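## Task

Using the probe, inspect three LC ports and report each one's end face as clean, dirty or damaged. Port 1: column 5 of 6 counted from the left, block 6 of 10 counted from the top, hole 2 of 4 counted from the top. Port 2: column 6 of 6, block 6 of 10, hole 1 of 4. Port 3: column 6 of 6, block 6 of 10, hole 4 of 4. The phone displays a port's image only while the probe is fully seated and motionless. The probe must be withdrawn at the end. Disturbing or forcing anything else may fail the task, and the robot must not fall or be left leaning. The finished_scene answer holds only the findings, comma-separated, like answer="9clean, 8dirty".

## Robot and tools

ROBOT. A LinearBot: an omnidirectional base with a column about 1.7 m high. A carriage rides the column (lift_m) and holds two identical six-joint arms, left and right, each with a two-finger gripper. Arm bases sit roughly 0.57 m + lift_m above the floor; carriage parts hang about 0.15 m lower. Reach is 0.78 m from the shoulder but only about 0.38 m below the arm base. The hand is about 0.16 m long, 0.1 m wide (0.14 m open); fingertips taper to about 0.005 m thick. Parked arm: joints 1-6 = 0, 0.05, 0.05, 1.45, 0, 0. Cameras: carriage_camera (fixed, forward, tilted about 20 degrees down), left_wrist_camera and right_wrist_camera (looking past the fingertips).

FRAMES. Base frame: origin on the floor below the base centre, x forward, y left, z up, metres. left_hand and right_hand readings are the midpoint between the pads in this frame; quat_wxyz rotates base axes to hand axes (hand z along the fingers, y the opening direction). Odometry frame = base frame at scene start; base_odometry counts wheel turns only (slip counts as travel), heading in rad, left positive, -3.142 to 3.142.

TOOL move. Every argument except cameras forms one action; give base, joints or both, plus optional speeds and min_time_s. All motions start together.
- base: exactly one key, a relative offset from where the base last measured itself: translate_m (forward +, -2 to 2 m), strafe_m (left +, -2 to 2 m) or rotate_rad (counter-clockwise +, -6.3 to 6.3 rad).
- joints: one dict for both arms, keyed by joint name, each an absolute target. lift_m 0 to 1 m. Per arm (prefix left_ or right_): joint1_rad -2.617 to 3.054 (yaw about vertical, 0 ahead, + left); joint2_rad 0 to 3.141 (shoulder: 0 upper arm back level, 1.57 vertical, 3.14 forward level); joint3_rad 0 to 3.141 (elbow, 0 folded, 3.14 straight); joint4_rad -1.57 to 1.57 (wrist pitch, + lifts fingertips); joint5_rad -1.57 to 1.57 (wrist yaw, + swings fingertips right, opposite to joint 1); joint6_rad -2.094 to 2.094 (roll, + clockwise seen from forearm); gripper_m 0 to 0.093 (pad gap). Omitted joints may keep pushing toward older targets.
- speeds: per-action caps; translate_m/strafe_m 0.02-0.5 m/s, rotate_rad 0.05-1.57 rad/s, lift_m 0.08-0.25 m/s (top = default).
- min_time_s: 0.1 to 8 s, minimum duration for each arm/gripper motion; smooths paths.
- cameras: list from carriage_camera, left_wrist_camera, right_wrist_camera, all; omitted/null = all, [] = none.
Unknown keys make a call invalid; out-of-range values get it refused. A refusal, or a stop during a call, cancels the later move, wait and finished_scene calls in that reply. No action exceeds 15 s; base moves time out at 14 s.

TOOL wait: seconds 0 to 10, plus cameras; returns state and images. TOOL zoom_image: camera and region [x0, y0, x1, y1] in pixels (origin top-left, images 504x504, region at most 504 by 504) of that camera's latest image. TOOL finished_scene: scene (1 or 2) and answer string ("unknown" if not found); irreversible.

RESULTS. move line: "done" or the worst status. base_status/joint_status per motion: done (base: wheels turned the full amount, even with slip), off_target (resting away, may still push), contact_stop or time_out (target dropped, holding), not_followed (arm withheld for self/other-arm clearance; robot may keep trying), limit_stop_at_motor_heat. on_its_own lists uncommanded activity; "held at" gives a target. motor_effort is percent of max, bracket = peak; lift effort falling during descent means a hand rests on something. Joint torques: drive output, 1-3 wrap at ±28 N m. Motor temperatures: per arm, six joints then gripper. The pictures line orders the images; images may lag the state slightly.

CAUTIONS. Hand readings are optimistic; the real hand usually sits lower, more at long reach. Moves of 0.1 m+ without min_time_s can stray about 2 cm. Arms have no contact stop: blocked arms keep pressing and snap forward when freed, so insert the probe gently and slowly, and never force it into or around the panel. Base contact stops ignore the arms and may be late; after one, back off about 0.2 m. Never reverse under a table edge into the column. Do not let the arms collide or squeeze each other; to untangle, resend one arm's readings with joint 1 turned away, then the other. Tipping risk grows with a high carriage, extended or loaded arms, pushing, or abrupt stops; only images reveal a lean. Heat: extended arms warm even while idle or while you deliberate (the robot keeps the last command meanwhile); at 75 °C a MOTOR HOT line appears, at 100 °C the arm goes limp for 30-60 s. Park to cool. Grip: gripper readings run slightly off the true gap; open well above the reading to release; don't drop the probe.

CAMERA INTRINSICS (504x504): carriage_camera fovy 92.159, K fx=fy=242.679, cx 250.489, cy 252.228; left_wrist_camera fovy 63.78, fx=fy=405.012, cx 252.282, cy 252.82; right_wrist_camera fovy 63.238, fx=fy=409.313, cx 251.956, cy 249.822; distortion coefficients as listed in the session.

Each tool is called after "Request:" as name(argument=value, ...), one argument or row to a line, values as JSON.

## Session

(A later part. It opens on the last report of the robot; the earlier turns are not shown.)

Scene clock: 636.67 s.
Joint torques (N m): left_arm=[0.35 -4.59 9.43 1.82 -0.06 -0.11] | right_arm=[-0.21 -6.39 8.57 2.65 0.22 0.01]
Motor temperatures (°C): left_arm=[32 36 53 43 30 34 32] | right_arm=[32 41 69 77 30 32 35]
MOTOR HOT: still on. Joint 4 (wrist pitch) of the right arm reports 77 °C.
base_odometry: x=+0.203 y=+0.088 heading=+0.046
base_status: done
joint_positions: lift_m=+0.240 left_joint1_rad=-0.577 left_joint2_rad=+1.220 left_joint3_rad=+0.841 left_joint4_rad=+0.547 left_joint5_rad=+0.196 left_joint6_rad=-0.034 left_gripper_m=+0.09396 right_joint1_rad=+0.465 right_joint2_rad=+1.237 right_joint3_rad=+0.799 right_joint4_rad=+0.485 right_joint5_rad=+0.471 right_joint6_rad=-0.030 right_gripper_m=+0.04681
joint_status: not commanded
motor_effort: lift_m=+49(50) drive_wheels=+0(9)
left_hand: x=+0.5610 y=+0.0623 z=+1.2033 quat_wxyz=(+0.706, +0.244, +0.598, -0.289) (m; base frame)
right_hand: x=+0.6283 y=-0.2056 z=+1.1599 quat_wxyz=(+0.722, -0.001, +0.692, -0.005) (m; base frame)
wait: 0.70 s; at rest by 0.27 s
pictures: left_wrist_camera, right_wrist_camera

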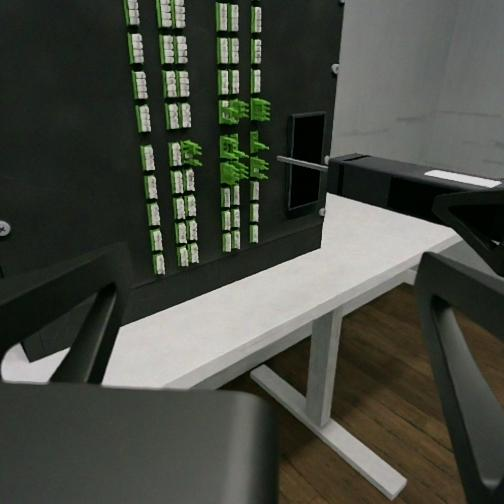

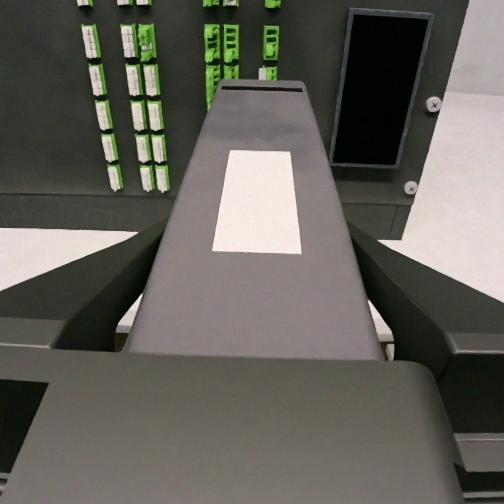

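Request:
move(
  base={"strafe_m": -0.006},
  joints={"lift_m": 0.2409},
  speeds={"strafe_m": 0.03, "lift_m": 0.08},
  cameras=[],
)

Request:
move(
  base={"translate_m": 0.043},
  speeds={"translate_m": 0.04},
  cameras=[],
)

Request:
wait(
  seconds=0.7,
  cameras=["right_wrist_camera", "left_wrist_camera"],
)

Request:
zoom_image(
  camera="left_wrist_camera",
  region=[265, 125, 305, 165],
)

Request:
zoom_image(
  camera="right_wrist_camera",
  region=[235, 30, 295, 90],
)

Scene clock: 642.27 s.
Joint torques (N m): left_arm=[0.31 -4.66 9.48 1.82 -0.05 -0.11] | right_arm=[-0.35 -6.49 8.62 2.64 0.22 0.01]
Motor temperatures (°C): left_arm=[32 36 53 43 30 34 32] | right_arm=[32 41 69 77 30 32 35]
move: done
MOTOR HOT: still on. Joint 4 (wrist pitch) of the right arm reports 77 °C.
base_odometry: x=+0.203 y=+0.082 heading=+0.046
base_status: done
joint_positions: lift_m=+0.240 left_joint1_rad=-0.578 left_joint2_rad=+1.220 left_joint3_rad=+0.841 left_joint4_rad=+0.547 left_joint5_rad=+0.197 left_joint6_rad=-0.034 left_gripper_m=+0.09396 right_joint1_rad=+0.464 right_joint2_rad=+1.237 right_joint3_rad=+0.799 right_joint4_rad=+0.484 right_joint5_rad=+0.472 right_joint6_rad=-0.030 right_gripper_m=+0.04681
joint_status: all done
motor_effort: lift_m=+50(55) drive_wheels=-3(7)
left_hand: x=+0.5609 y=+0.0621 z=+1.2041 quat_wxyz=(+0.706, +0.245, +0.598, -0.289) (m; base frame)
right_hand: x=+0.6284 y=-0.2061 z=+1.1605 quat_wxyz=(+0.721, +0.000, +0.693, -0.006) (m; base frame)
pictures: none
No camera images: "cameras" was empty.

Scene clock: 643.87 s.
Joint torques (N m): left_arm=[0.38 -4.66 9.47 1.86 -0.07 -0.1] | right_arm=[-0.18 -6.43 8.69 2.65 0.21 0]
Motor temperatures (°C): left_arm=[32 36 53 43 30 34 32] | right_arm=[32 41 69 77 30 32 35]
move: done
MOTOR HOT: still on. Joint 4 (wrist pitch) of the right arm reports 77 °C.
base_odometry: x=+0.246 y=+0.085 heading=+0.046
base_status: done
joint_positions: lift_m=+0.240 left_joint1_rad=-0.578 left_joint2_rad=+1.220 left_joint3_rad=+0.841 left_joint4_rad=+0.547 left_joint5_rad=+0.197 left_joint6_rad=-0.034 left_gripper_m=+0.09396 right_joint1_rad=+0.464 right_joint2_rad=+1.237 right_joint3_rad=+0.799 right_joint4_rad=+0.484 right_joint5_rad=+0.472 right_joint6_rad=-0.030 right_gripper_m=+0.04681
joint_status: not commanded
motor_effort: lift_m=+50(50) drive_wheels=+1(7)
left_hand: x=+0.5609 y=+0.0621 z=+1.2041 quat_wxyz=(+0.706, +0.245, +0.598, -0.289) (m; base frame)
right_hand: x=+0.6284 y=-0.2061 z=+1.1605 quat_wxyz=(+0.721, +0.000, +0.693, -0.006) (m; base frame)
pictures: none
No camera images: "cameras" was empty.

Scene clock: 644.57 s.
Joint torques (N m): left_arm=[0.36 -4.6 9.43 1.83 -0.06 -0.11] | right_arm=[-0.1 -6.35 8.53 2.63 0.2 0.01]
Motor temperatures (°C): left_arm=[32 36 53 43 30 34 32] | right_arm=[32 41 69 77 30 32 35]
MOTOR HOT: still on. Joint 4 (wrist pitch) of the right arm reports 77 °C.
base_odometry: x=+0.246 y=+0.085 heading=+0.046
base_status: done
joint_positions: lift_m=+0.240 left_joint1_rad=-0.578 left_joint2_rad=+1.220 left_joint3_rad=+0.841 left_joint4_rad=+0.547 left_joint5_rad=+0.197 left_joint6_rad=-0.034 left_gripper_m=+0.09396 right_joint1_rad=+0.464 right_joint2_rad=+1.237 right_joint3_rad=+0.799 right_joint4_rad=+0.484 right_joint5_rad=+0.472 right_joint6_rad=-0.030 right_gripper_m=+0.04681
joint_status: not commanded
motor_effort: lift_m=+50(50) drive_wheels=+1(7)
left_hand: x=+0.5609 y=+0.0621 z=+1.2041 quat_wxyz=(+0.706, +0.245, +0.598, -0.289) (m; base frame)
right_hand: x=+0.6284 y=-0.2061 z=+1.1605 quat_wxyz=(+0.721, +0.000, +0.693, -0.006) (m; base frame)
wait: 0.70 s; at rest by 0.27 s
pictures: left_wrist_camera, right_wrist_camera

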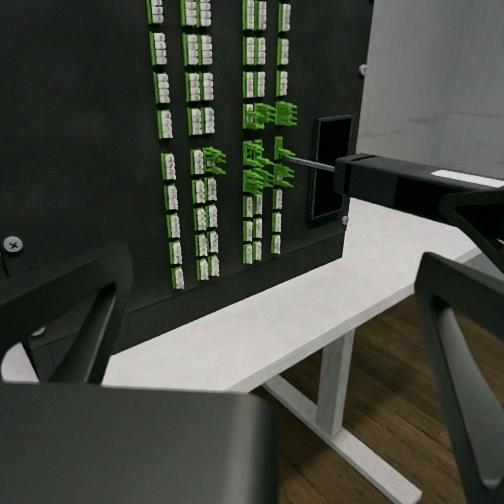

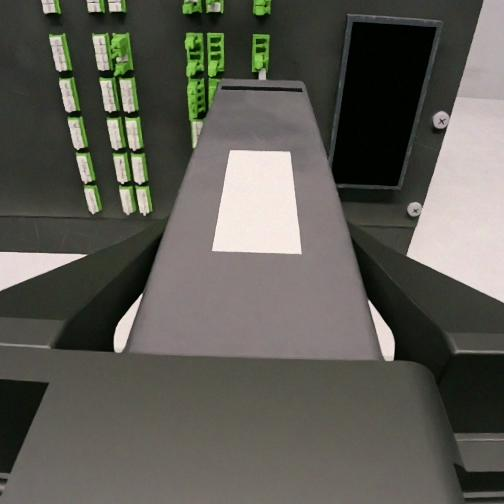

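Scaled by 12.600.

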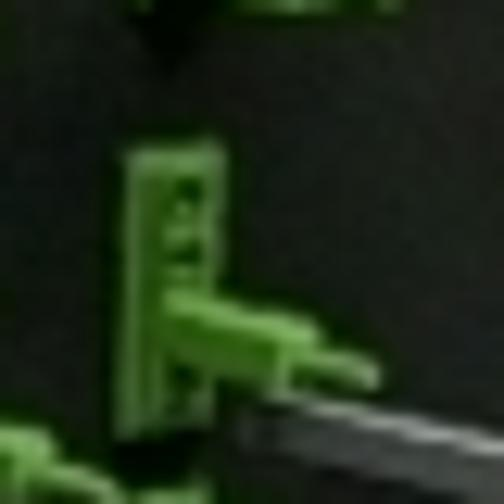

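Scaled by 8.400.

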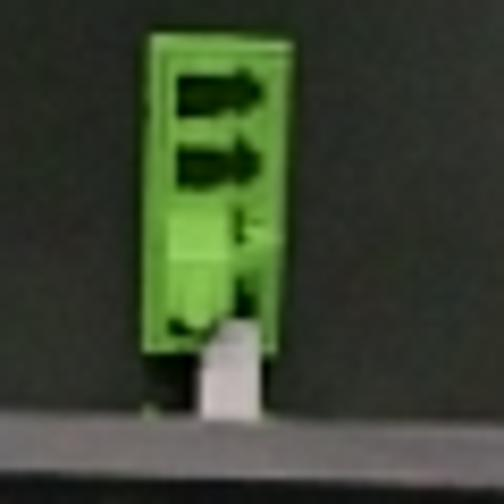

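Request:
move(
  base={"strafe_m": 0.002},
  joints={"lift_m": 0.2418},
  speeds={"strafe_m": 0.03, "lift_m": 0.08},
  cameras=[],
)

Request:
wait(
  seconds=0.7,
  cameras=["right_wrist_camera", "left_wrist_camera"],
)

Request:
zoom_image(
  camera="right_wrist_camera",
  region=[235, 30, 295, 90],
)

Scene clock: 649.10 s.
Joint torques (N m): left_arm=[0.39 -4.71 9.43 1.86 -0.06 -0.1] | right_arm=[-0.12 -6.31 8.58 2.64 0.2 0.03]
Motor temperatures (°C): left_arm=[32 36 53 43 30 34 32] | right_arm=[32 41 69 78 30 32 35]
move: done
MOTOR HOT: still on. Joint 4 (wrist pitch) of the right arm reports 78 °C.
base_odometry: x=+0.246 y=+0.086 heading=+0.046
base_status: done
joint_positions: lift_m=+0.241 left_joint1_rad=-0.577 left_joint2_rad=+1.220 left_joint3_rad=+0.841 left_joint4_rad=+0.546 left_joint5_rad=+0.196 left_joint6_rad=-0.034 left_gripper_m=+0.09396 right_joint1_rad=+0.464 right_joint2_rad=+1.237 right_joint3_rad=+0.799 right_joint4_rad=+0.484 right_joint5_rad=+0.472 right_joint6_rad=-0.030 right_gripper_m=+0.04681
joint_status: all done
motor_effort: lift_m=+50(55) drive_wheels=-1(3)
left_hand: x=+0.5610 y=+0.0623 z=+1.2047 quat_wxyz=(+0.706, +0.245, +0.599, -0.289) (m; base frame)
right_hand: x=+0.6284 y=-0.2061 z=+1.1613 quat_wxyz=(+0.721, +0.000, +0.693, -0.006) (m; base frame)
pictures: none
No camera images: "cameras" was empty.

Scene clock: 649.80 s.
Joint torques (N m): left_arm=[0.38 -4.66 9.46 1.85 -0.06 -0.1] | right_arm=[-0.08 -6.45 8.66 2.65 0.22 0.02]
Motor temperatures (°C): left_arm=[32 36 53 43 30 34 32] | right_arm=[32 41 69 78 30 32 35]
MOTOR HOT: still on. Joint 4 (wrist pitch) of the right arm reports 78 °C.
base_odometry: x=+0.246 y=+0.086 heading=+0.046
base_status: done
joint_positions: lift_m=+0.241 left_joint1_rad=-0.577 left_joint2_rad=+1.220 left_joint3_rad=+0.841 left_joint4_rad=+0.546 left_joint5_rad=+0.196 left_joint6_rad=-0.034 left_gripper_m=+0.09396 right_joint1_rad=+0.464 right_joint2_rad=+1.237 right_joint3_rad=+0.799 right_joint4_rad=+0.484 right_joint5_rad=+0.472 right_joint6_rad=-0.030 right_gripper_m=+0.04681
joint_status: all done
motor_effort: lift_m=+50(55) drive_wheels=-1(3)
left_hand: x=+0.5610 y=+0.0623 z=+1.2047 quat_wxyz=(+0.706, +0.245, +0.599, -0.289) (m; base frame)
right_hand: x=+0.6284 y=-0.2061 z=+1.1613 quat_wxyz=(+0.721, +0.000, +0.693, -0.006) (m; base frame)
wait: 0.70 s; at rest by 0.27 s
pictures: left_wrist_camera, right_wrist_camera

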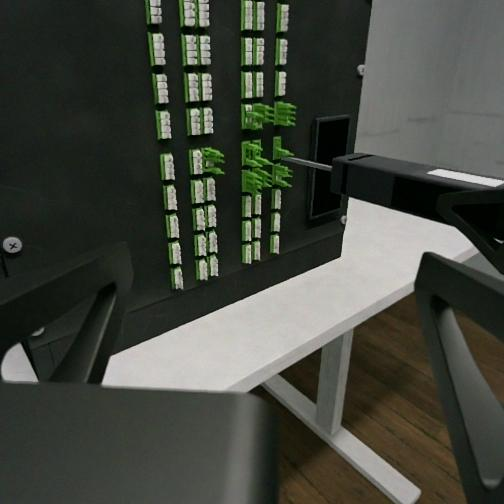

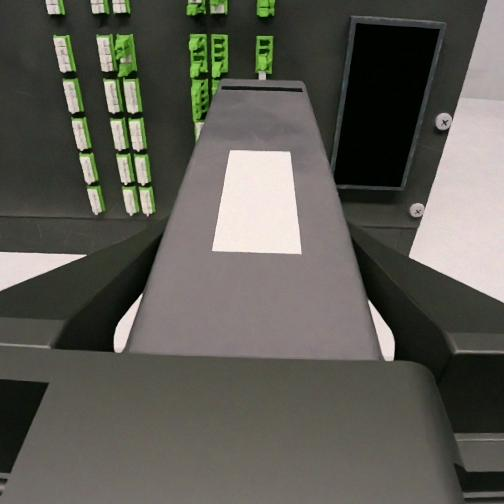

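Scaled by 8.400.

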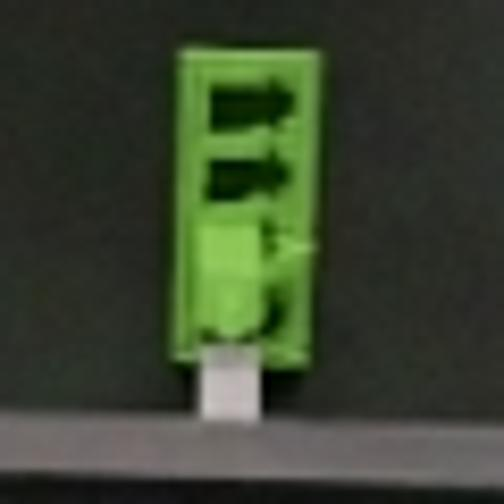

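Request:
move(
  base={"translate_m": 0.006},
  speeds={"translate_m": 0.02},
  cameras=[],
)

Request:
wait(
  seconds=0.7,
  cameras=["right_wrist_camera", "left_wrist_camera"],
)

Request:
zoom_image(
  camera="right_wrist_camera",
  region=[235, 30, 295, 90],
)

Scene clock: 654.03 s.
Joint torques (N m): left_arm=[0.34 -4.52 9.42 1.88 -0.07 -0.11] | right_arm=[-0.12 -6.48 8.58 2.64 0.21 0.02]
Motor temperatures (°C): left_arm=[32 36 53 43 30 34 32] | right_arm=[32 41 69 78 30 32 35]
move: done
MOTOR HOT: still on. Joint 4 (wrist pitch) of the right arm reports 78 °C.
base_odometry: x=+0.252 y=+0.087 heading=+0.046
base_status: done
joint_positions: lift_m=+0.241 left_joint1_rad=-0.577 left_joint2_rad=+1.220 left_joint3_rad=+0.841 left_joint4_rad=+0.546 left_joint5_rad=+0.196 left_joint6_rad=-0.034 left_gripper_m=+0.09396 right_joint1_rad=+0.464 right_joint2_rad=+1.237 right_joint3_rad=+0.799 right_joint4_rad=+0.483 right_joint5_rad=+0.472 right_joint6_rad=-0.030 right_gripper_m=+0.04681
joint_status: not commanded
motor_effort: lift_m=+50(50) drive_wheels=-3(4)
left_hand: x=+0.5610 y=+0.0623 z=+1.2046 quat_wxyz=(+0.706, +0.245, +0.599, -0.289) (m; base frame)
right_hand: x=+0.6284 y=-0.2061 z=+1.1612 quat_wxyz=(+0.721, +0.000, +0.693, -0.006) (m; base frame)
pictures: none
No camera images: "cameras" was empty.

Scene clock: 654.73 s.
Joint torques (N m): left_arm=[0.34 -4.68 9.36 1.84 -0.06 -0.11] | right_arm=[-0.13 -6.46 8.55 2.64 0.19 0]
Motor temperatures (°C): left_arm=[32 36 53 43 30 34 32] | right_arm=[32 41 69 78 30 32 35]
MOTOR HOT: still on. Joint 4 (wrist pitch) of the right arm reports 78 °C.
base_odometry: x=+0.252 y=+0.087 heading=+0.046
base_status: done
joint_positions: lift_m=+0.241 left_joint1_rad=-0.577 left_joint2_rad=+1.220 left_joint3_rad=+0.841 left_joint4_rad=+0.546 left_joint5_rad=+0.196 left_joint6_rad=-0.034 left_gripper_m=+0.09396 right_joint1_rad=+0.464 right_joint2_rad=+1.237 right_joint3_rad=+0.799 right_joint4_rad=+0.483 right_joint5_rad=+0.472 right_joint6_rad=-0.030 right_gripper_m=+0.04681
joint_status: not commanded
motor_effort: lift_m=+50(50) drive_wheels=-2(4)
left_hand: x=+0.5610 y=+0.0623 z=+1.2046 quat_wxyz=(+0.706, +0.245, +0.599, -0.289) (m; base frame)
right_hand: x=+0.6284 y=-0.2061 z=+1.1612 quat_wxyz=(+0.721, +0.000, +0.693, -0.006) (m; base frame)
wait: 0.70 s; at rest by 0.27 s
pictures: left_wrist_camera, right_wrist_camera

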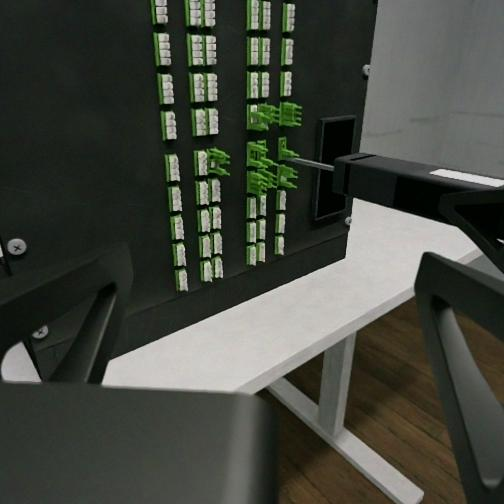

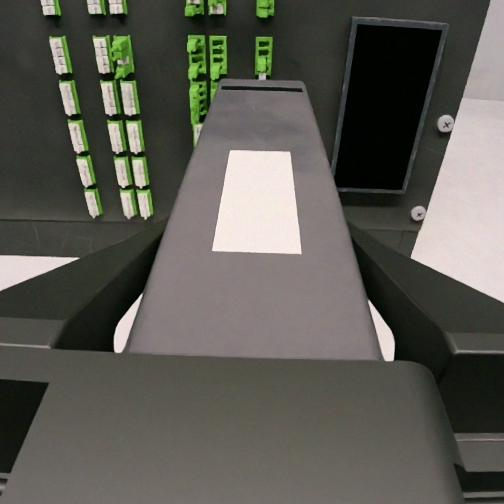

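Scaled by 8.400.

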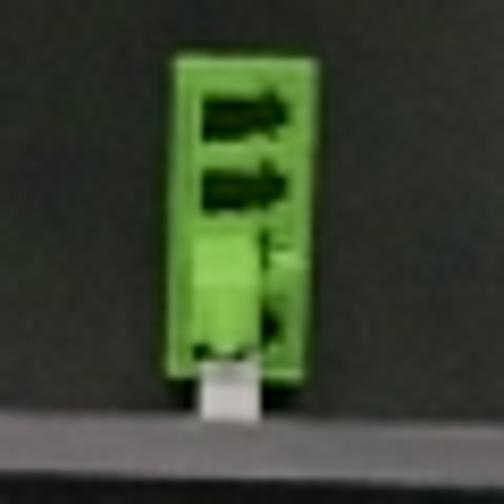

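Request:
move(
  joints={"right_joint5_rad": 0.455},
  cameras=[],
)

Request:
wait(
  seconds=0.6,
  cameras=["right_wrist_camera"],
)

Request:
zoom_image(
  camera="right_wrist_camera",
  region=[235, 30, 295, 90],
)

Scene clock: 656.70 s.
Joint torques (N m): left_arm=[0.28 -4.6 9.48 1.84 -0.04 -0.11] | right_arm=[-0.05 -6.42 8.55 2.66 -0.01 0.02]
Motor temperatures (°C): left_arm=[32 36 53 43 30 34 32] | right_arm=[32 41 69 78 30 32 35]
move: done
MOTOR HOT: still on. Joint 4 (wrist pitch) of the right arm reports 78 °C.
base_odometry: x=+0.252 y=+0.087 heading=+0.046
base_status: not commanded
joint_positions: lift_m=+0.241 left_joint1_rad=-0.577 left_joint2_rad=+1.220 left_joint3_rad=+0.841 left_joint4_rad=+0.546 left_joint5_rad=+0.196 left_joint6_rad=-0.034 left_gripper_m=+0.09396 right_joint1_rad=+0.464 right_joint2_rad=+1.237 right_joint3_rad=+0.799 right_joint4_rad=+0.483 right_joint5_rad=+0.470 right_joint6_rad=-0.030 right_gripper_m=+0.04681
joint_status: all done
motor_effort: lift_m=+50(50) drive_wheels=+0(0)
left_hand: x=+0.5610 y=+0.0623 z=+1.2046 quat_wxyz=(+0.706, +0.245, +0.599, -0.289) (m; base frame)
right_hand: x=+0.6284 y=-0.2057 z=+1.1612 quat_wxyz=(+0.721, -0.001, +0.693, -0.006) (m; base frame)
pictures: none
No camera images: "cameras" was empty.

Scene clock: 657.30 s.
Joint torques (N m): left_arm=[0.25 -4.62 9.4 1.85 -0.06 -0.1] | right_arm=[-0.14 -6.42 8.62 2.64 0.01 0.01]
Motor temperatures (°C): left_arm=[32 36 53 43 30 34 32] | right_arm=[32 41 69 78 30 32 35]
MOTOR HOT: still on. Joint 4 (wrist pitch) of the right arm reports 78 °C.
base_odometry: x=+0.252 y=+0.087 heading=+0.046
base_status: not commanded
joint_positions: lift_m=+0.241 left_joint1_rad=-0.577 left_joint2_rad=+1.220 left_joint3_rad=+0.841 left_joint4_rad=+0.546 left_joint5_rad=+0.196 left_joint6_rad=-0.034 left_gripper_m=+0.09396 right_joint1_rad=+0.464 right_joint2_rad=+1.237 right_joint3_rad=+0.799 right_joint4_rad=+0.483 right_joint5_rad=+0.470 right_joint6_rad=-0.030 right_gripper_m=+0.04681
joint_status: all done
motor_effort: lift_m=+50(50) drive_wheels=+0(0)
left_hand: x=+0.5610 y=+0.0623 z=+1.2046 quat_wxyz=(+0.706, +0.245, +0.599, -0.289) (m; base frame)
right_hand: x=+0.6284 y=-0.2057 z=+1.1612 quat_wxyz=(+0.721, -0.001, +0.693, -0.006) (m; base frame)
wait: 0.60 s; at rest by 0.27 s
pictures: right_wrist_camera

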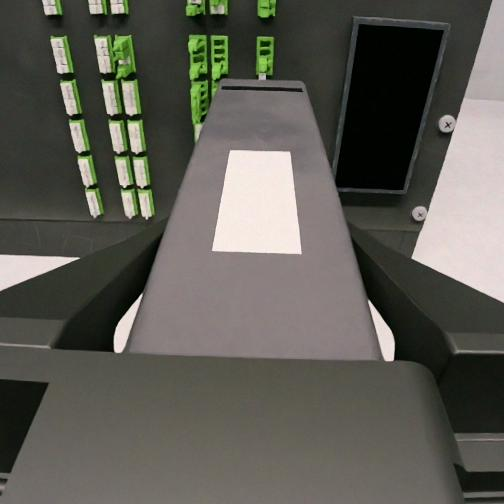

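Scaled by 8.400.

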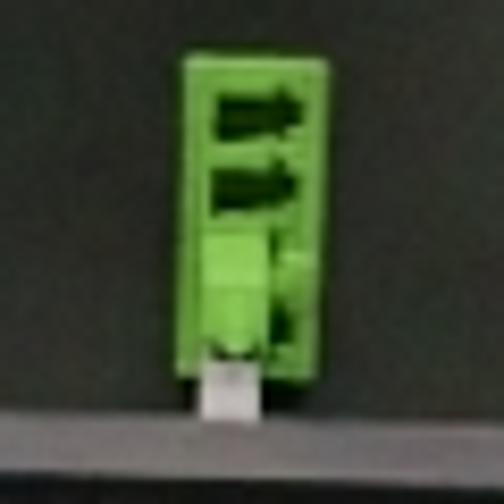

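Request:
move(
  joints={"right_joint5_rad": 0.47},
  base={"translate_m": 0.003},
  speeds={"translate_m": 0.02},
  cameras=[],
)

Request:
wait(
  seconds=0.6,
  cameras=["right_wrist_camera"],
)

Request:
zoom_image(
  camera="right_wrist_camera",
  region=[235, 30, 295, 90],
)

Scene clock: 660.27 s.
Joint torques (N m): left_arm=[0.32 -4.64 9.4 1.88 -0.02 -0.08] | right_arm=[-0.1 -6.43 8.62 2.66 0.13 -0.01]
Motor temperatures (°C): left_arm=[32 36 53 43 30 34 32] | right_arm=[32 41 69 79 30 32 35]
move: done
MOTOR HOT: still on. Joint 4 (wrist pitch) of the right arm reports 79 °C.
base_odometry: x=+0.255 y=+0.087 heading=+0.047
base_status: done
joint_positions: lift_m=+0.241 left_joint1_rad=-0.577 left_joint2_rad=+1.220 left_joint3_rad=+0.841 left_joint4_rad=+0.546 left_joint5_rad=+0.196 left_joint6_rad=-0.034 left_gripper_m=+0.09396 right_joint1_rad=+0.464 right_joint2_rad=+1.237 right_joint3_rad=+0.799 right_joint4_rad=+0.484 right_joint5_rad=+0.471 right_joint6_rad=-0.030 right_gripper_m=+0.04681
joint_status: all done
motor_effort: lift_m=+50(50) drive_wheels=-3(7)
left_hand: x=+0.5611 y=+0.0623 z=+1.2047 quat_wxyz=(+0.706, +0.244, +0.599, -0.289) (m; base frame)
right_hand: x=+0.6284 y=-0.2059 z=+1.1613 quat_wxyz=(+0.721, -0.001, +0.693, -0.006) (m; base frame)
pictures: none
No camera images: "cameras" was empty.

Scene clock: 660.87 s.
Joint torques (N m): left_arm=[0.28 -4.63 9.37 1.82 -0.05 -0.11] | right_arm=[-0.2 -6.52 8.68 2.68 0.19 0.01]
Motor temperatures (°C): left_arm=[32 36 53 43 30 34 32] | right_arm=[32 41 69 79 30 32 35]
MOTOR HOT: still on. Joint 4 (wrist pitch) of the right arm reports 79 °C.
base_odometry: x=+0.255 y=+0.087 heading=+0.047
base_status: done
joint_positions: lift_m=+0.241 left_joint1_rad=-0.577 left_joint2_rad=+1.220 left_joint3_rad=+0.841 left_joint4_rad=+0.546 left_joint5_rad=+0.196 left_joint6_rad=-0.034 left_gripper_m=+0.09396 right_joint1_rad=+0.464 right_joint2_rad=+1.237 right_joint3_rad=+0.799 right_joint4_rad=+0.484 right_joint5_rad=+0.471 right_joint6_rad=-0.030 right_gripper_m=+0.04681
joint_status: all done
motor_effort: lift_m=+50(50) drive_wheels=-3(7)
left_hand: x=+0.5611 y=+0.0623 z=+1.2047 quat_wxyz=(+0.706, +0.244, +0.599, -0.289) (m; base frame)
right_hand: x=+0.6284 y=-0.2059 z=+1.1613 quat_wxyz=(+0.721, -0.001, +0.693, -0.006) (m; base frame)
wait: 0.60 s; at rest by 0.27 s
pictures: right_wrist_camera

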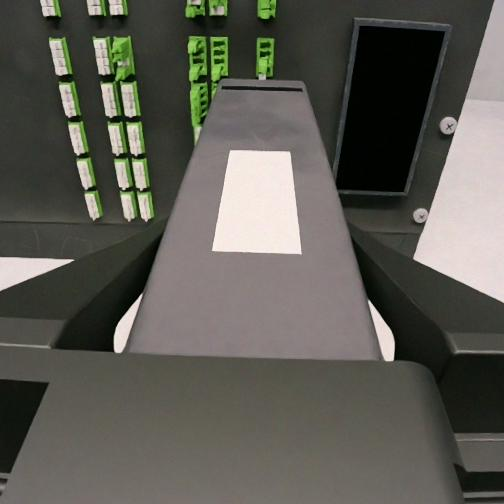

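Scaled by 8.400.

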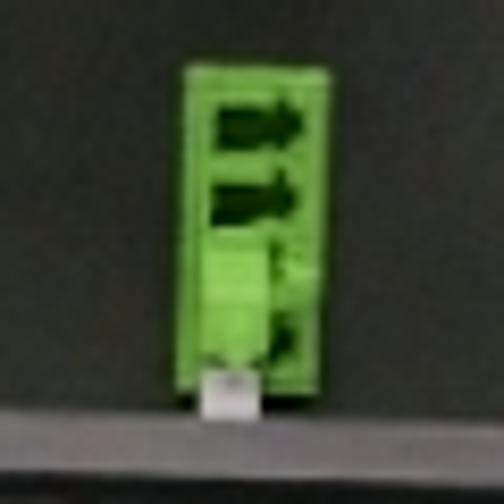

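Request:
move(
  base={"translate_m": 0.004},
  speeds={"translate_m": 0.02},
  cameras=[],
)

Request:
move(
  base={"translate_m": 0.003},
  speeds={"translate_m": 0.02},
  cameras=[],
)

Request:
wait(
  seconds=0.6,
  cameras=["right_wrist_camera"],
)

Request:
zoom_image(
  camera="right_wrist_camera",
  region=[235, 30, 295, 90],
)

Scene clock: 663.73 s.
Joint torques (N m): left_arm=[0.31 -4.53 9.47 1.85 -0.04 -0.11] | right_arm=[-0.01 -6.26 8.58 2.69 0.18 0.02]
Motor temperatures (°C): left_arm=[32 36 53 43 30 34 32] | right_arm=[32 41 69 79 30 32 35]
move: done
MOTOR HOT: still on. Joint 4 (wrist pitch) of the right arm reports 79 °C.
base_odometry: x=+0.259 y=+0.087 heading=+0.047
base_status: done
joint_positions: lift_m=+0.241 left_joint1_rad=-0.577 left_joint2_rad=+1.220 left_joint3_rad=+0.841 left_joint4_rad=+0.546 left_joint5_rad=+0.196 left_joint6_rad=-0.034 left_gripper_m=+0.09396 right_joint1_rad=+0.464 right_joint2_rad=+1.237 right_joint3_rad=+0.799 right_joint4_rad=+0.484 right_joint5_rad=+0.471 right_joint6_rad=-0.030 right_gripper_m=+0.04681
joint_status: not commanded
motor_effort: lift_m=+50(50) drive_wheels=+0(6)
left_hand: x=+0.5611 y=+0.0623 z=+1.2047 quat_wxyz=(+0.706, +0.244, +0.599, -0.289) (m; base frame)
right_hand: x=+0.6284 y=-0.2059 z=+1.1613 quat_wxyz=(+0.721, -0.001, +0.693, -0.006) (m; base frame)
pictures: none
No camera images: "cameras" was empty.

Scene clock: 664.37 s.
Joint torques (N m): left_arm=[0.29 -4.57 9.46 1.86 -0.06 -0.11] | right_arm=[-0.02 -6.49 8.62 2.61 0.15 0]
Motor temperatures (°C): left_arm=[32 36 53 43 30 34 32] | right_arm=[32 41 70 79 30 32 35]
move: done
MOTOR HOT: still on. Joint 4 (wrist pitch) of the right arm reports 79 °C.
base_odometry: x=+0.262 y=+0.088 heading=+0.047
base_status: done
joint_positions: lift_m=+0.241 left_joint1_rad=-0.577 left_joint2_rad=+1.220 left_joint3_rad=+0.841 left_joint4_rad=+0.546 left_joint5_rad=+0.196 left_joint6_rad=-0.034 left_gripper_m=+0.09396 right_joint1_rad=+0.463 right_joint2_rad=+1.238 right_joint3_rad=+0.799 right_joint4_rad=+0.484 right_joint5_rad=+0.474 right_joint6_rad=-0.030 right_gripper_m=+0.04681
joint_status: not commanded
motor_effort: lift_m=+50(50) drive_wheels=-3(8)
left_hand: x=+0.5611 y=+0.0623 z=+1.2047 quat_wxyz=(+0.706, +0.244, +0.599, -0.289) (m; base frame)
right_hand: x=+0.6287 y=-0.2068 z=+1.1610 quat_wxyz=(+0.721, +0.001, +0.693, -0.008) (m; base frame)
pictures: none
No camera images: "cameras" was empty.

Scene clock: 664.97 s.
Joint torques (N m): left_arm=[0.28 -4.57 9.5 1.85 -0.04 -0.11] | right_arm=[-0.14 -6.54 8.55 2.65 0.11 0.02]
Motor temperatures (°C): left_arm=[32 36 53 43 30 34 32] | right_arm=[32 41 70 79 30 32 35]
MOTOR HOT: still on. Joint 4 (wrist pitch) of the right arm reports 79 °C.
base_odometry: x=+0.262 y=+0.088 heading=+0.047
base_status: done
joint_positions: lift_m=+0.241 left_joint1_rad=-0.577 left_joint2_rad=+1.220 left_joint3_rad=+0.841 left_joint4_rad=+0.546 left_joint5_rad=+0.196 left_joint6_rad=-0.034 left_gripper_m=+0.09396 right_joint1_rad=+0.463 right_joint2_rad=+1.238 right_joint3_rad=+0.799 right_joint4_rad=+0.484 right_joint5_rad=+0.474 right_joint6_rad=-0.030 right_gripper_m=+0.04681
joint_status: not commanded
motor_effort: lift_m=+50(50) drive_wheels=-3(8)
left_hand: x=+0.5611 y=+0.0623 z=+1.2047 quat_wxyz=(+0.706, +0.244, +0.599, -0.289) (m; base frame)
right_hand: x=+0.6287 y=-0.2068 z=+1.1610 quat_wxyz=(+0.721, +0.001, +0.693, -0.008) (m; base frame)
wait: 0.60 s; at rest by 0.27 s
pictures: right_wrist_camera

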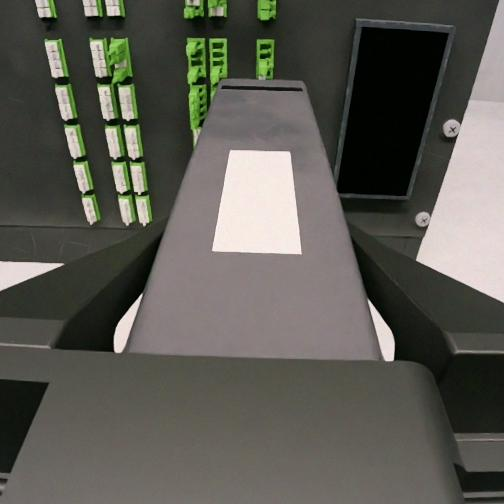

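Scaled by 8.400.

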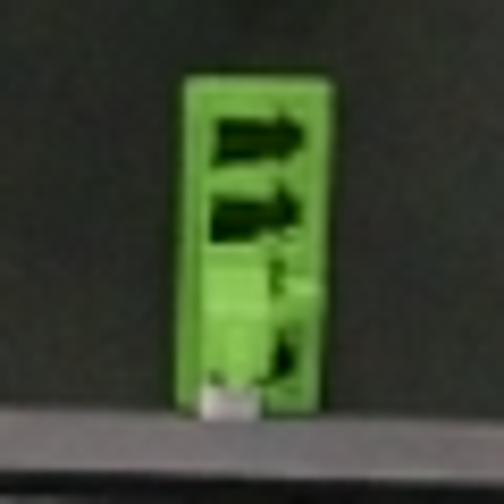

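Request:
move(
  base={"translate_m": 0.004},
  speeds={"translate_m": 0.02},
  cameras=[],
)

Request:
wait(
  seconds=0.8,
  cameras=["right_wrist_camera"],
)

Request:
zoom_image(
  camera="right_wrist_camera",
  region=[345, 50, 445, 150],
)

Scene clock: 667.13 s.
Joint torques (N m): left_arm=[0.29 -4.57 9.5 1.85 -0.05 -0.1] | right_arm=[-0.59 -5.23 8.49 2.79 0.01 -0.01]
Motor temperatures (°C): left_arm=[32 36 53 43 30 34 32] | right_arm=[32 41 70 79 30 32 35]
move: done
MOTOR HOT: still on. Joint 4 (wrist pitch) of the right arm reports 79 °C.
base_odometry: x=+0.265 y=+0.088 heading=+0.047
base_status: done
joint_positions: lift_m=+0.241 left_joint1_rad=-0.577 left_joint2_rad=+1.220 left_joint3_rad=+0.841 left_joint4_rad=+0.546 left_joint5_rad=+0.196 left_joint6_rad=-0.034 left_gripper_m=+0.09396 right_joint1_rad=+0.468 right_joint2_rad=+1.227 right_joint3_rad=+0.799 right_joint4_rad=+0.470 right_joint5_rad=+0.487 right_joint6_rad=-0.028 right_gripper_m=+0.04681
joint_status: not commanded
motor_effort: lift_m=+50(50) drive_wheels=+2(6)
left_hand: x=+0.5611 y=+0.0623 z=+1.2047 quat_wxyz=(+0.706, +0.244, +0.599, -0.289) (m; base frame)
right_hand: x=+0.6261 y=-0.2079 z=+1.1621 quat_wxyz=(+0.720, +0.004, +0.694, -0.010) (m; base frame)
pictures: none
No camera images: "cameras" was empty.

Scene clock: 667.93 s.
Joint torques (N m): left_arm=[0.27 -4.67 9.46 1.85 -0.06 -0.08] | right_arm=[-0.46 -5.27 8.58 2.78 -0.02 -0.02]
Motor temperatures (°C): left_arm=[32 36 53 43 30 34 32] | right_arm=[32 41 70 79 30 32 35]
MOTOR HOT: still on. Joint 4 (wrist pitch) of the right arm reports 79 °C.
base_odometry: x=+0.265 y=+0.088 heading=+0.047
base_status: done
joint_positions: lift_m=+0.241 left_joint1_rad=-0.577 left_joint2_rad=+1.220 left_joint3_rad=+0.841 left_joint4_rad=+0.546 left_joint5_rad=+0.196 left_joint6_rad=-0.034 left_gripper_m=+0.09396 right_joint1_rad=+0.468 right_joint2_rad=+1.227 right_joint3_rad=+0.799 right_joint4_rad=+0.470 right_joint5_rad=+0.487 right_joint6_rad=-0.028 right_gripper_m=+0.04681
joint_status: not commanded
motor_effort: lift_m=+50(50) drive_wheels=+2(6)
left_hand: x=+0.5611 y=+0.0623 z=+1.2047 quat_wxyz=(+0.706, +0.244, +0.599, -0.289) (m; base frame)
right_hand: x=+0.6261 y=-0.2079 z=+1.1621 quat_wxyz=(+0.720, +0.004, +0.694, -0.010) (m; base frame)
wait: 0.80 s; at rest by 0.27 s
pictures: right_wrist_camera

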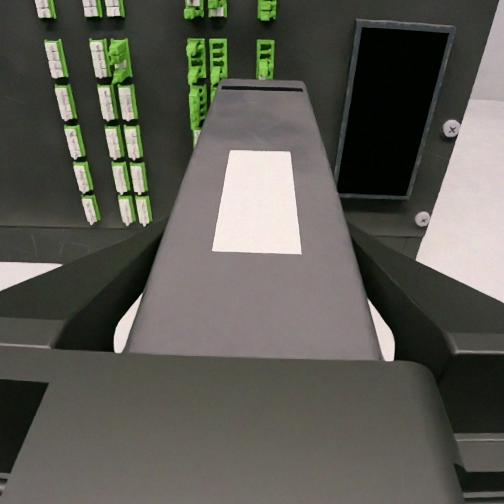

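Scaled by 5.040.

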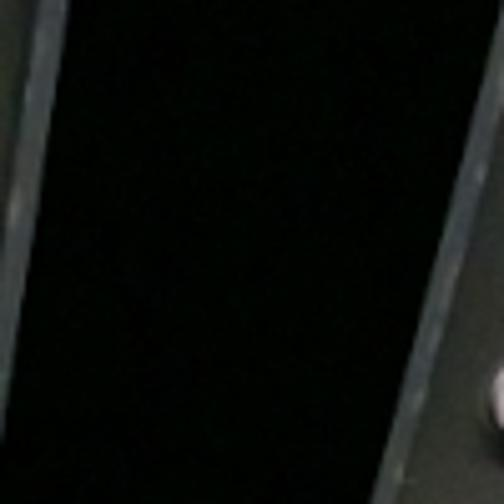

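Request:
move(
  base={"translate_m": -0.003},
  joints={"right_joint5_rad": 0.456},
  speeds={"translate_m": 0.02},
  cameras=["right_wrist_camera"],
)

Request:
move(
  base={"strafe_m": -0.002},
  speeds={"strafe_m": 0.02},
  cameras=["right_wrist_camera"],
)

Request:
move(
  base={"translate_m": 0.005},
  speeds={"translate_m": 0.02},
  cameras=["right_wrist_camera"],
)

Scene clock: 679.97 s.
Joint torques (N m): left_arm=[0.39 -4.57 9.42 1.85 -0.04 -0.1] | right_arm=[-0.23 -5.98 8.55 2.67 -0.09 0]
Motor temperatures (°C): left_arm=[32 36 53 43 30 34 32] | right_arm=[32 40 70 78 30 32 35]
move: done
MOTOR HOT: still on. Joint 4 (wrist pitch) of the right arm reports 78 °C.
base_odometry: x=+0.262 y=+0.088 heading=+0.048
base_status: done
joint_positions: lift_m=+0.241 left_joint1_rad=-0.577 left_joint2_rad=+1.220 left_joint3_rad=+0.841 left_joint4_rad=+0.546 left_joint5_rad=+0.196 left_joint6_rad=-0.034 left_gripper_m=+0.09396 right_joint1_rad=+0.465 right_joint2_rad=+1.234 right_joint3_rad=+0.799 right_joint4_rad=+0.478 right_joint5_rad=+0.476 right_joint6_rad=-0.028 right_gripper_m=+0.04681
joint_status: all done
motor_effort: lift_m=+50(50) drive_wheels=+0(8)
left_hand: x=+0.5611 y=+0.0623 z=+1.2047 quat_wxyz=(+0.706, +0.244, +0.599, -0.289) (m; base frame)
right_hand: x=+0.6278 y=-0.2065 z=+1.1611 quat_wxyz=(+0.720, +0.001, +0.694, -0.007) (m; base frame)
pictures: right_wrist_camera

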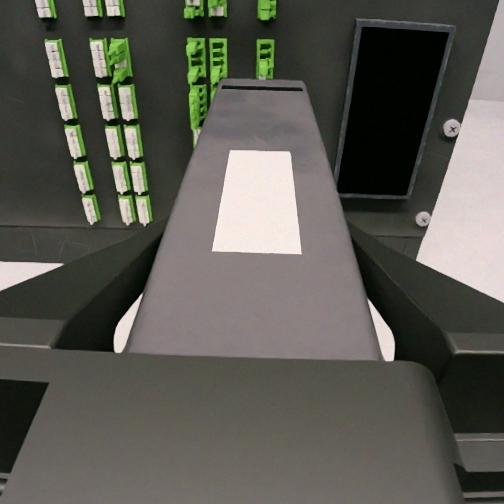

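Scene clock: 680.97 s.
Joint torques (N m): left_arm=[0.32 -4.72 9.46 1.88 -0.04 -0.13] | right_arm=[-0.29 -6.34 8.54 2.71 -0.04 -0.03]
Motor temperatures (°C): left_arm=[32 36 53 43 30 34 32] | right_arm=[32 41 70 78 30 32 35]
move: done
MOTOR HOT: still on. Joint 4 (wrist pitch) of the right arm reports 78 °C.
base_odometry: x=+0.263 y=+0.086 heading=+0.048
base_status: done
joint_positions: lift_m=+0.241 left_joint1_rad=-0.577 left_joint2_rad=+1.220 left_joint3_rad=+0.841 left_joint4_rad=+0.546 left_joint5_rad=+0.196 left_joint6_rad=-0.034 left_gripper_m=+0.09396 right_joint1_rad=+0.465 right_joint2_rad=+1.234 right_joint3_rad=+0.799 right_joint4_rad=+0.479 right_joint5_rad=+0.474 right_joint6_rad=-0.028 right_gripper_m=+0.04681
joint_status: not commanded
motor_effort: lift_m=+50(50) drive_wheels=+0(5)
left_hand: x=+0.5611 y=+0.0623 z=+1.2047 quat_wxyz=(+0.706, +0.244, +0.599, -0.289) (m; base frame)
right_hand: x=+0.6278 y=-0.2062 z=+1.1613 quat_wxyz=(+0.721, +0.000, +0.693, -0.006) (m; base frame)
pictures: right_wrist_camera

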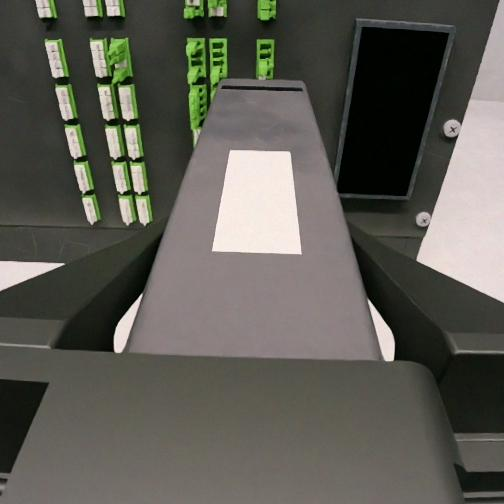

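Scene clock: 681.60 s.
Joint torques (N m): left_arm=[0.34 -4.59 9.52 1.86 -0.04 -0.1] | right_arm=[-0.66 -4.22 8.58 2.89 -0.18 -0.02]
Motor temperatures (°C): left_arm=[32 36 53 43 30 34 32] | right_arm=[32 41 70 78 30 32 35]
move: done
MOTOR HOT: still on. Joint 4 (wrist pitch) of the right arm reports 78 °C.
base_odometry: x=+0.267 y=+0.086 heading=+0.048
base_status: done
joint_positions: lift_m=+0.241 left_joint1_rad=-0.577 left_joint2_rad=+1.220 left_joint3_rad=+0.841 left_joint4_rad=+0.546 left_joint5_rad=+0.196 left_joint6_rad=-0.034 left_gripper_m=+0.09396 right_joint1_rad=+0.471 right_joint2_rad=+1.218 right_joint3_rad=+0.799 right_joint4_rad=+0.458 right_joint5_rad=+0.488 right_joint6_rad=-0.027 right_gripper_m=+0.04681
joint_status: not commanded
motor_effort: lift_m=+50(50) drive_wheels=+2(7)
left_hand: x=+0.5611 y=+0.0623 z=+1.2047 quat_wxyz=(+0.706, +0.244, +0.599, -0.289) (m; base frame)
right_hand: x=+0.6243 y=-0.2076 z=+1.1627 quat_wxyz=(+0.719, +0.003, +0.695, -0.009) (m; base frame)
pictures: right_wrist_camera

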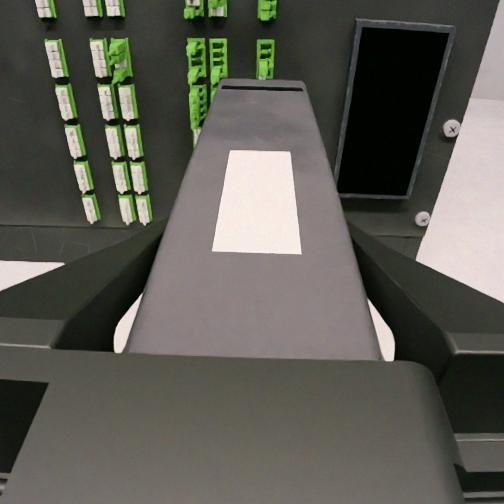

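Request:
move(
  base={"translate_m": -0.003},
  joints={"right_joint5_rad": 0.453, "lift_m": 0.2425},
  speeds={"translate_m": 0.02, "lift_m": 0.08},
  cameras=[],
)

Request:
move(
  base={"strafe_m": -0.002},
  joints={"right_joint6_rad": -0.046},
  speeds={"strafe_m": 0.02},
  cameras=[],
)

Request:
move(
  base={"translate_m": 0.003},
  speeds={"translate_m": 0.02},
  cameras=["right_wrist_camera"],
)

Scene clock: 685.43 s.
Joint torques (N m): left_arm=[0.38 -4.62 9.4 1.83 -0.04 -0.08] | right_arm=[-0.59 -5.37 8.62 2.8 -0.2 -0.03]
Motor temperatures (°C): left_arm=[32 36 53 43 30 34 32] | right_arm=[32 40 70 79 30 32 35]
move: off_target
MOTOR HOT: still on. Joint 4 (wrist pitch) of the right arm reports 79 °C.
base_odometry: x=+0.264 y=+0.086 heading=+0.048
base_status: done
joint_positions: lift_m=+0.242 left_joint1_rad=-0.577 left_joint2_rad=+1.220 left_joint3_rad=+0.841 left_joint4_rad=+0.546 left_joint5_rad=+0.196 left_joint6_rad=-0.034 left_gripper_m=+0.09396 right_joint1_rad=+0.470 right_joint2_rad=+1.228 right_joint3_rad=+0.799 right_joint4_rad=+0.469 right_joint5_rad=+0.483 right_joint6_rad=-0.027 right_gripper_m=+0.04681
joint_status: right_joint5_rad off_target (ended at +0.483, target +0.453); the others done
motor_effort: lift_m=+51(54) drive_wheels=+1(6)
left_hand: x=+0.5611 y=+0.0623 z=+1.2054 quat_wxyz=(+0.706, +0.244, +0.599, -0.289) (m; base frame)
right_hand: x=+0.6262 y=-0.2062 z=+1.1621 quat_wxyz=(+0.719, +0.001, +0.695, -0.008) (m; base frame)
pictures: none
No camera images: "cameras" was empty.

Scene clock: 686.33 s.
Joint torques (N m): left_arm=[0.35 -4.67 9.35 1.84 -0.06 -0.11] | right_arm=[-0.59 -5.55 8.61 2.79 -0.16 -0.15]
Motor temperatures (°C): left_arm=[32 36 53 43 30 34 32] | right_arm=[32 40 70 79 30 32 35]
move: done
MOTOR HOT: still on. Joint 4 (wrist pitch) of the right arm reports 79 °C.
base_odometry: x=+0.264 y=+0.085 heading=+0.049
base_status: done
joint_positions: lift_m=+0.242 left_joint1_rad=-0.577 left_joint2_rad=+1.220 left_joint3_rad=+0.841 left_joint4_rad=+0.546 left_joint5_rad=+0.197 left_joint6_rad=-0.034 left_gripper_m=+0.09396 right_joint1_rad=+0.470 right_joint2_rad=+1.228 right_joint3_rad=+0.799 right_joint4_rad=+0.470 right_joint5_rad=+0.480 right_joint6_rad=-0.034 right_gripper_m=+0.04681
joint_status: all done
motor_effort: lift_m=+51(51) drive_wheels=+1(2)
left_hand: x=+0.5610 y=+0.0622 z=+1.2054 quat_wxyz=(+0.706, +0.245, +0.599, -0.289) (m; base frame)
right_hand: x=+0.6262 y=-0.2058 z=+1.1621 quat_wxyz=(+0.720, -0.002, +0.694, -0.009) (m; base frame)
pictures: none
No camera images: "cameras" was empty.

Scene clock: 686.87 s.
Joint torques (N m): left_arm=[0.35 -4.59 9.44 1.89 -0.05 -0.09] | right_arm=[-0.75 -4.3 8.79 2.89 -0.14 -0.21]
Motor temperatures (°C): left_arm=[32 36 53 43 30 34 32] | right_arm=[32 40 70 79 30 32 35]
move: done
MOTOR HOT: still on. Joint 4 (wrist pitch) of the right arm reports 79 °C.
base_odometry: x=+0.267 y=+0.085 heading=+0.049
base_status: done
joint_positions: lift_m=+0.242 left_joint1_rad=-0.577 left_joint2_rad=+1.220 left_joint3_rad=+0.841 left_joint4_rad=+0.546 left_joint5_rad=+0.197 left_joint6_rad=-0.034 left_gripper_m=+0.09396 right_joint1_rad=+0.472 right_joint2_rad=+1.218 right_joint3_rad=+0.796 right_joint4_rad=+0.460 right_joint5_rad=+0.486 right_joint6_rad=-0.034 right_gripper_m=+0.04681
joint_status: not commanded
motor_effort: lift_m=+51(51) drive_wheels=+1(5)
left_hand: x=+0.5610 y=+0.0622 z=+1.2053 quat_wxyz=(+0.706, +0.245, +0.599, -0.289) (m; base frame)
right_hand: x=+0.6241 y=-0.2070 z=+1.1628 quat_wxyz=(+0.719, -0.001, +0.695, -0.011) (m; base frame)
pictures: right_wrist_camera

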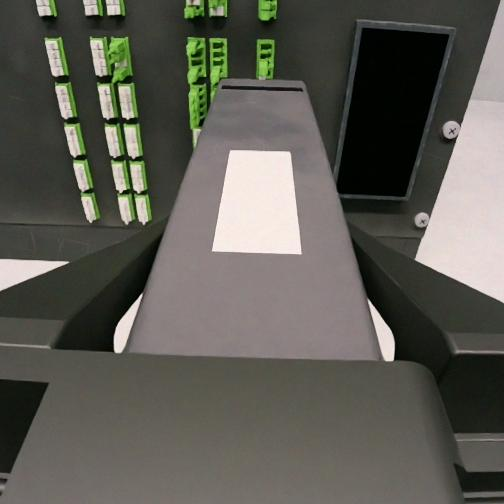

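Request:
move(
  base={"translate_m": -0.006},
  joints={"right_joint5_rad": 0.457, "lift_m": 0.2415, "right_joint6_rad": -0.04},
  speeds={"translate_m": 0.02, "lift_m": 0.08},
  cameras=[],
)

Request:
wait(
  seconds=0.5,
  cameras=["right_wrist_camera"],
)

Request:
zoom_image(
  camera="right_wrist_camera",
  region=[235, 30, 295, 90],
)

Scene clock: 690.27 s.
Joint torques (N m): left_arm=[0.34 -4.67 9.44 1.85 -0.06 -0.08] | right_arm=[-0.35 -6.34 8.88 2.66 0.01 -0.12]
Motor temperatures (°C): left_arm=[32 36 53 43 30 34 32] | right_arm=[32 40 70 80 30 32 35]
move: done
MOTOR HOT: still on. Joint 4 (wrist pitch) of the right arm reports 80 °C.
base_odometry: x=+0.261 y=+0.085 heading=+0.049
base_status: done
joint_positions: lift_m=+0.242 left_joint1_rad=-0.577 left_joint2_rad=+1.220 left_joint3_rad=+0.841 left_joint4_rad=+0.545 left_joint5_rad=+0.197 left_joint6_rad=-0.034 left_gripper_m=+0.09396 right_joint1_rad=+0.466 right_joint2_rad=+1.235 right_joint3_rad=+0.796 right_joint4_rad=+0.482 right_joint5_rad=+0.470 right_joint6_rad=-0.034 right_gripper_m=+0.04681
joint_status: all done
motor_effort: lift_m=+40(40) drive_wheels=+0(6)
left_hand: x=+0.5610 y=+0.0622 z=+1.2050 quat_wxyz=(+0.706, +0.245, +0.599, -0.289) (m; base frame)
right_hand: x=+0.6278 y=-0.2054 z=+1.1611 quat_wxyz=(+0.721, -0.003, +0.693, -0.007) (m; base frame)
pictures: none
No camera images: "cameras" was empty.

Scene clock: 690.77 s.
Joint torques (N m): left_arm=[0.28 -4.64 9.51 1.86 -0.06 -0.11] | right_arm=[-0.27 -6.23 8.7 2.65 0.03 -0.12]
Motor temperatures (°C): left_arm=[32 36 53 43 30 34 32] | right_arm=[32 40 70 80 30 32 35]
MOTOR HOT: still on. Joint 4 (wrist pitch) of the right arm reports 80 °C.
base_odometry: x=+0.261 y=+0.085 heading=+0.049
base_status: done
joint_positions: lift_m=+0.242 left_joint1_rad=-0.577 left_joint2_rad=+1.220 left_joint3_rad=+0.841 left_joint4_rad=+0.545 left_joint5_rad=+0.197 left_joint6_rad=-0.034 left_gripper_m=+0.09396 right_joint1_rad=+0.466 right_joint2_rad=+1.235 right_joint3_rad=+0.796 right_joint4_rad=+0.482 right_joint5_rad=+0.470 right_joint6_rad=-0.034 right_gripper_m=+0.04681
joint_status: all done
motor_effort: lift_m=+39(40) drive_wheels=+0(6)
left_hand: x=+0.5610 y=+0.0622 z=+1.2050 quat_wxyz=(+0.706, +0.245, +0.599, -0.289) (m; base frame)
right_hand: x=+0.6278 y=-0.2054 z=+1.1612 quat_wxyz=(+0.721, -0.003, +0.693, -0.007) (m; base frame)
wait: 0.50 s; at rest by 0.27 s
pictures: right_wrist_camera

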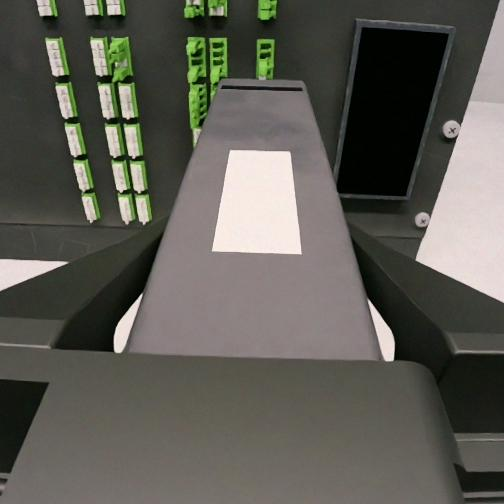

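Scaled by 8.400.

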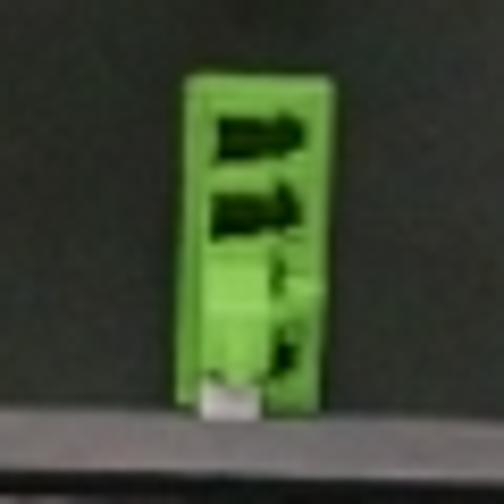

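Request:
move(
  base={"translate_m": 0.003},
  speeds={"translate_m": 0.02},
  cameras=[],
)

Request:
move(
  base={"translate_m": 0.001},
  speeds={"translate_m": 0.02},
  cameras=[],
)

Request:
move(
  base={"translate_m": 0.001},
  speeds={"translate_m": 0.02},
  cameras=["right_wrist_camera"],
)

Scene clock: 694.13 s.
Joint torques (N m): left_arm=[0.35 -4.55 9.33 1.84 -0.07 -0.08] | right_arm=[-0.53 -5.42 8.85 2.71 -0.13 -0.1]
Motor temperatures (°C): left_arm=[32 36 53 43 30 34 32] | right_arm=[32 41 70 80 30 32 35]
move: done
MOTOR HOT: still on. Joint 4 (wrist pitch) of the right arm reports 80 °C.
base_odometry: x=+0.264 y=+0.085 heading=+0.049
base_status: done
joint_positions: lift_m=+0.242 left_joint1_rad=-0.577 left_joint2_rad=+1.220 left_joint3_rad=+0.841 left_joint4_rad=+0.545 left_joint5_rad=+0.197 left_joint6_rad=-0.034 left_gripper_m=+0.09396 right_joint1_rad=+0.468 right_joint2_rad=+1.229 right_joint3_rad=+0.796 right_joint4_rad=+0.476 right_joint5_rad=+0.482 right_joint6_rad=-0.034 right_gripper_m=+0.04681
joint_status: not commanded
motor_effort: lift_m=+39(40) drive_wheels=+0(5)
left_hand: x=+0.5610 y=+0.0622 z=+1.2050 quat_wxyz=(+0.706, +0.245, +0.599, -0.289) (m; base frame)
right_hand: x=+0.6265 y=-0.2072 z=+1.1620 quat_wxyz=(+0.721, +0.001, +0.693, -0.010) (m; base frame)
pictures: none
No camera images: "cameras" was empty.

Scene clock: 694.57 s.
Joint torques (N m): left_arm=[0.29 -4.71 9.5 1.89 -0.04 -0.11] | right_arm=[-0.65 -5.2 8.9 2.75 -0.16 -0.12]
Motor temperatures (°C): left_arm=[32 36 53 43 30 34 32] | right_arm=[32 41 70 80 30 32 35]
move: done
MOTOR HOT: still on. Joint 4 (wrist pitch) of the right arm reports 80 °C.
base_odometry: x=+0.265 y=+0.085 heading=+0.049
base_status: done
joint_positions: lift_m=+0.242 left_joint1_rad=-0.577 left_joint2_rad=+1.220 left_joint3_rad=+0.841 left_joint4_rad=+0.545 left_joint5_rad=+0.197 left_joint6_rad=-0.034 left_gripper_m=+0.09396 right_joint1_rad=+0.468 right_joint2_rad=+1.226 right_joint3_rad=+0.796 right_joint4_rad=+0.471 right_joint5_rad=+0.483 right_joint6_rad=-0.034 right_gripper_m=+0.04681
joint_status: not commanded
motor_effort: lift_m=+39(40) drive_wheels=+1(5)
left_hand: x=+0.5610 y=+0.0622 z=+1.2050 quat_wxyz=(+0.706, +0.245, +0.599, -0.289) (m; base frame)
right_hand: x=+0.6258 y=-0.2075 z=+1.1623 quat_wxyz=(+0.720, +0.000, +0.694, -0.011) (m; base frame)
pictures: none
No camera images: "cameras" was empty.

Scene clock: 695.00 s.
Joint torques (N m): left_arm=[0.27 -4.64 9.52 1.85 -0.05 -0.1] | right_arm=[-0.49 -4.68 8.84 2.81 -0.09 -0.1]
Motor temperatures (°C): left_arm=[32 36 53 43 30 34 32] | right_arm=[32 41 70 80 30 32 35]
move: done
MOTOR HOT: still on. Joint 4 (wrist pitch) of the right arm reports 80 °C.
base_odometry: x=+0.266 y=+0.085 heading=+0.049
base_status: done
joint_positions: lift_m=+0.242 left_joint1_rad=-0.577 left_joint2_rad=+1.220 left_joint3_rad=+0.841 left_joint4_rad=+0.545 left_joint5_rad=+0.197 left_joint6_rad=-0.034 left_gripper_m=+0.09396 right_joint1_rad=+0.469 right_joint2_rad=+1.222 right_joint3_rad=+0.796 right_joint4_rad=+0.466 right_joint5_rad=+0.484 right_joint6_rad=-0.034 right_gripper_m=+0.04681
joint_status: not commanded
motor_effort: lift_m=+40(40) drive_wheels=+2(6)
left_hand: x=+0.5610 y=+0.0622 z=+1.2049 quat_wxyz=(+0.705, +0.245, +0.599, -0.289) (m; base frame)
right_hand: x=+0.6251 y=-0.2076 z=+1.1625 quat_wxyz=(+0.720, +0.000, +0.694, -0.011) (m; base frame)
pictures: right_wrist_camera

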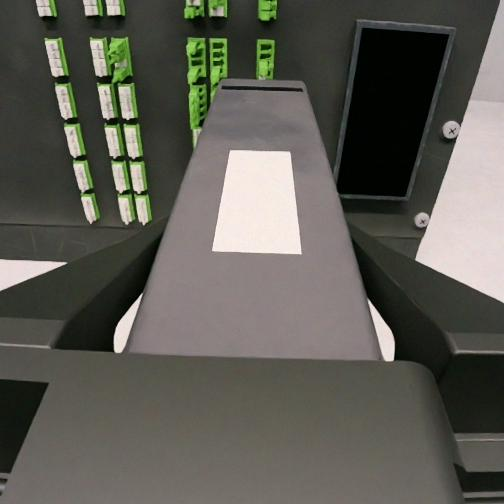

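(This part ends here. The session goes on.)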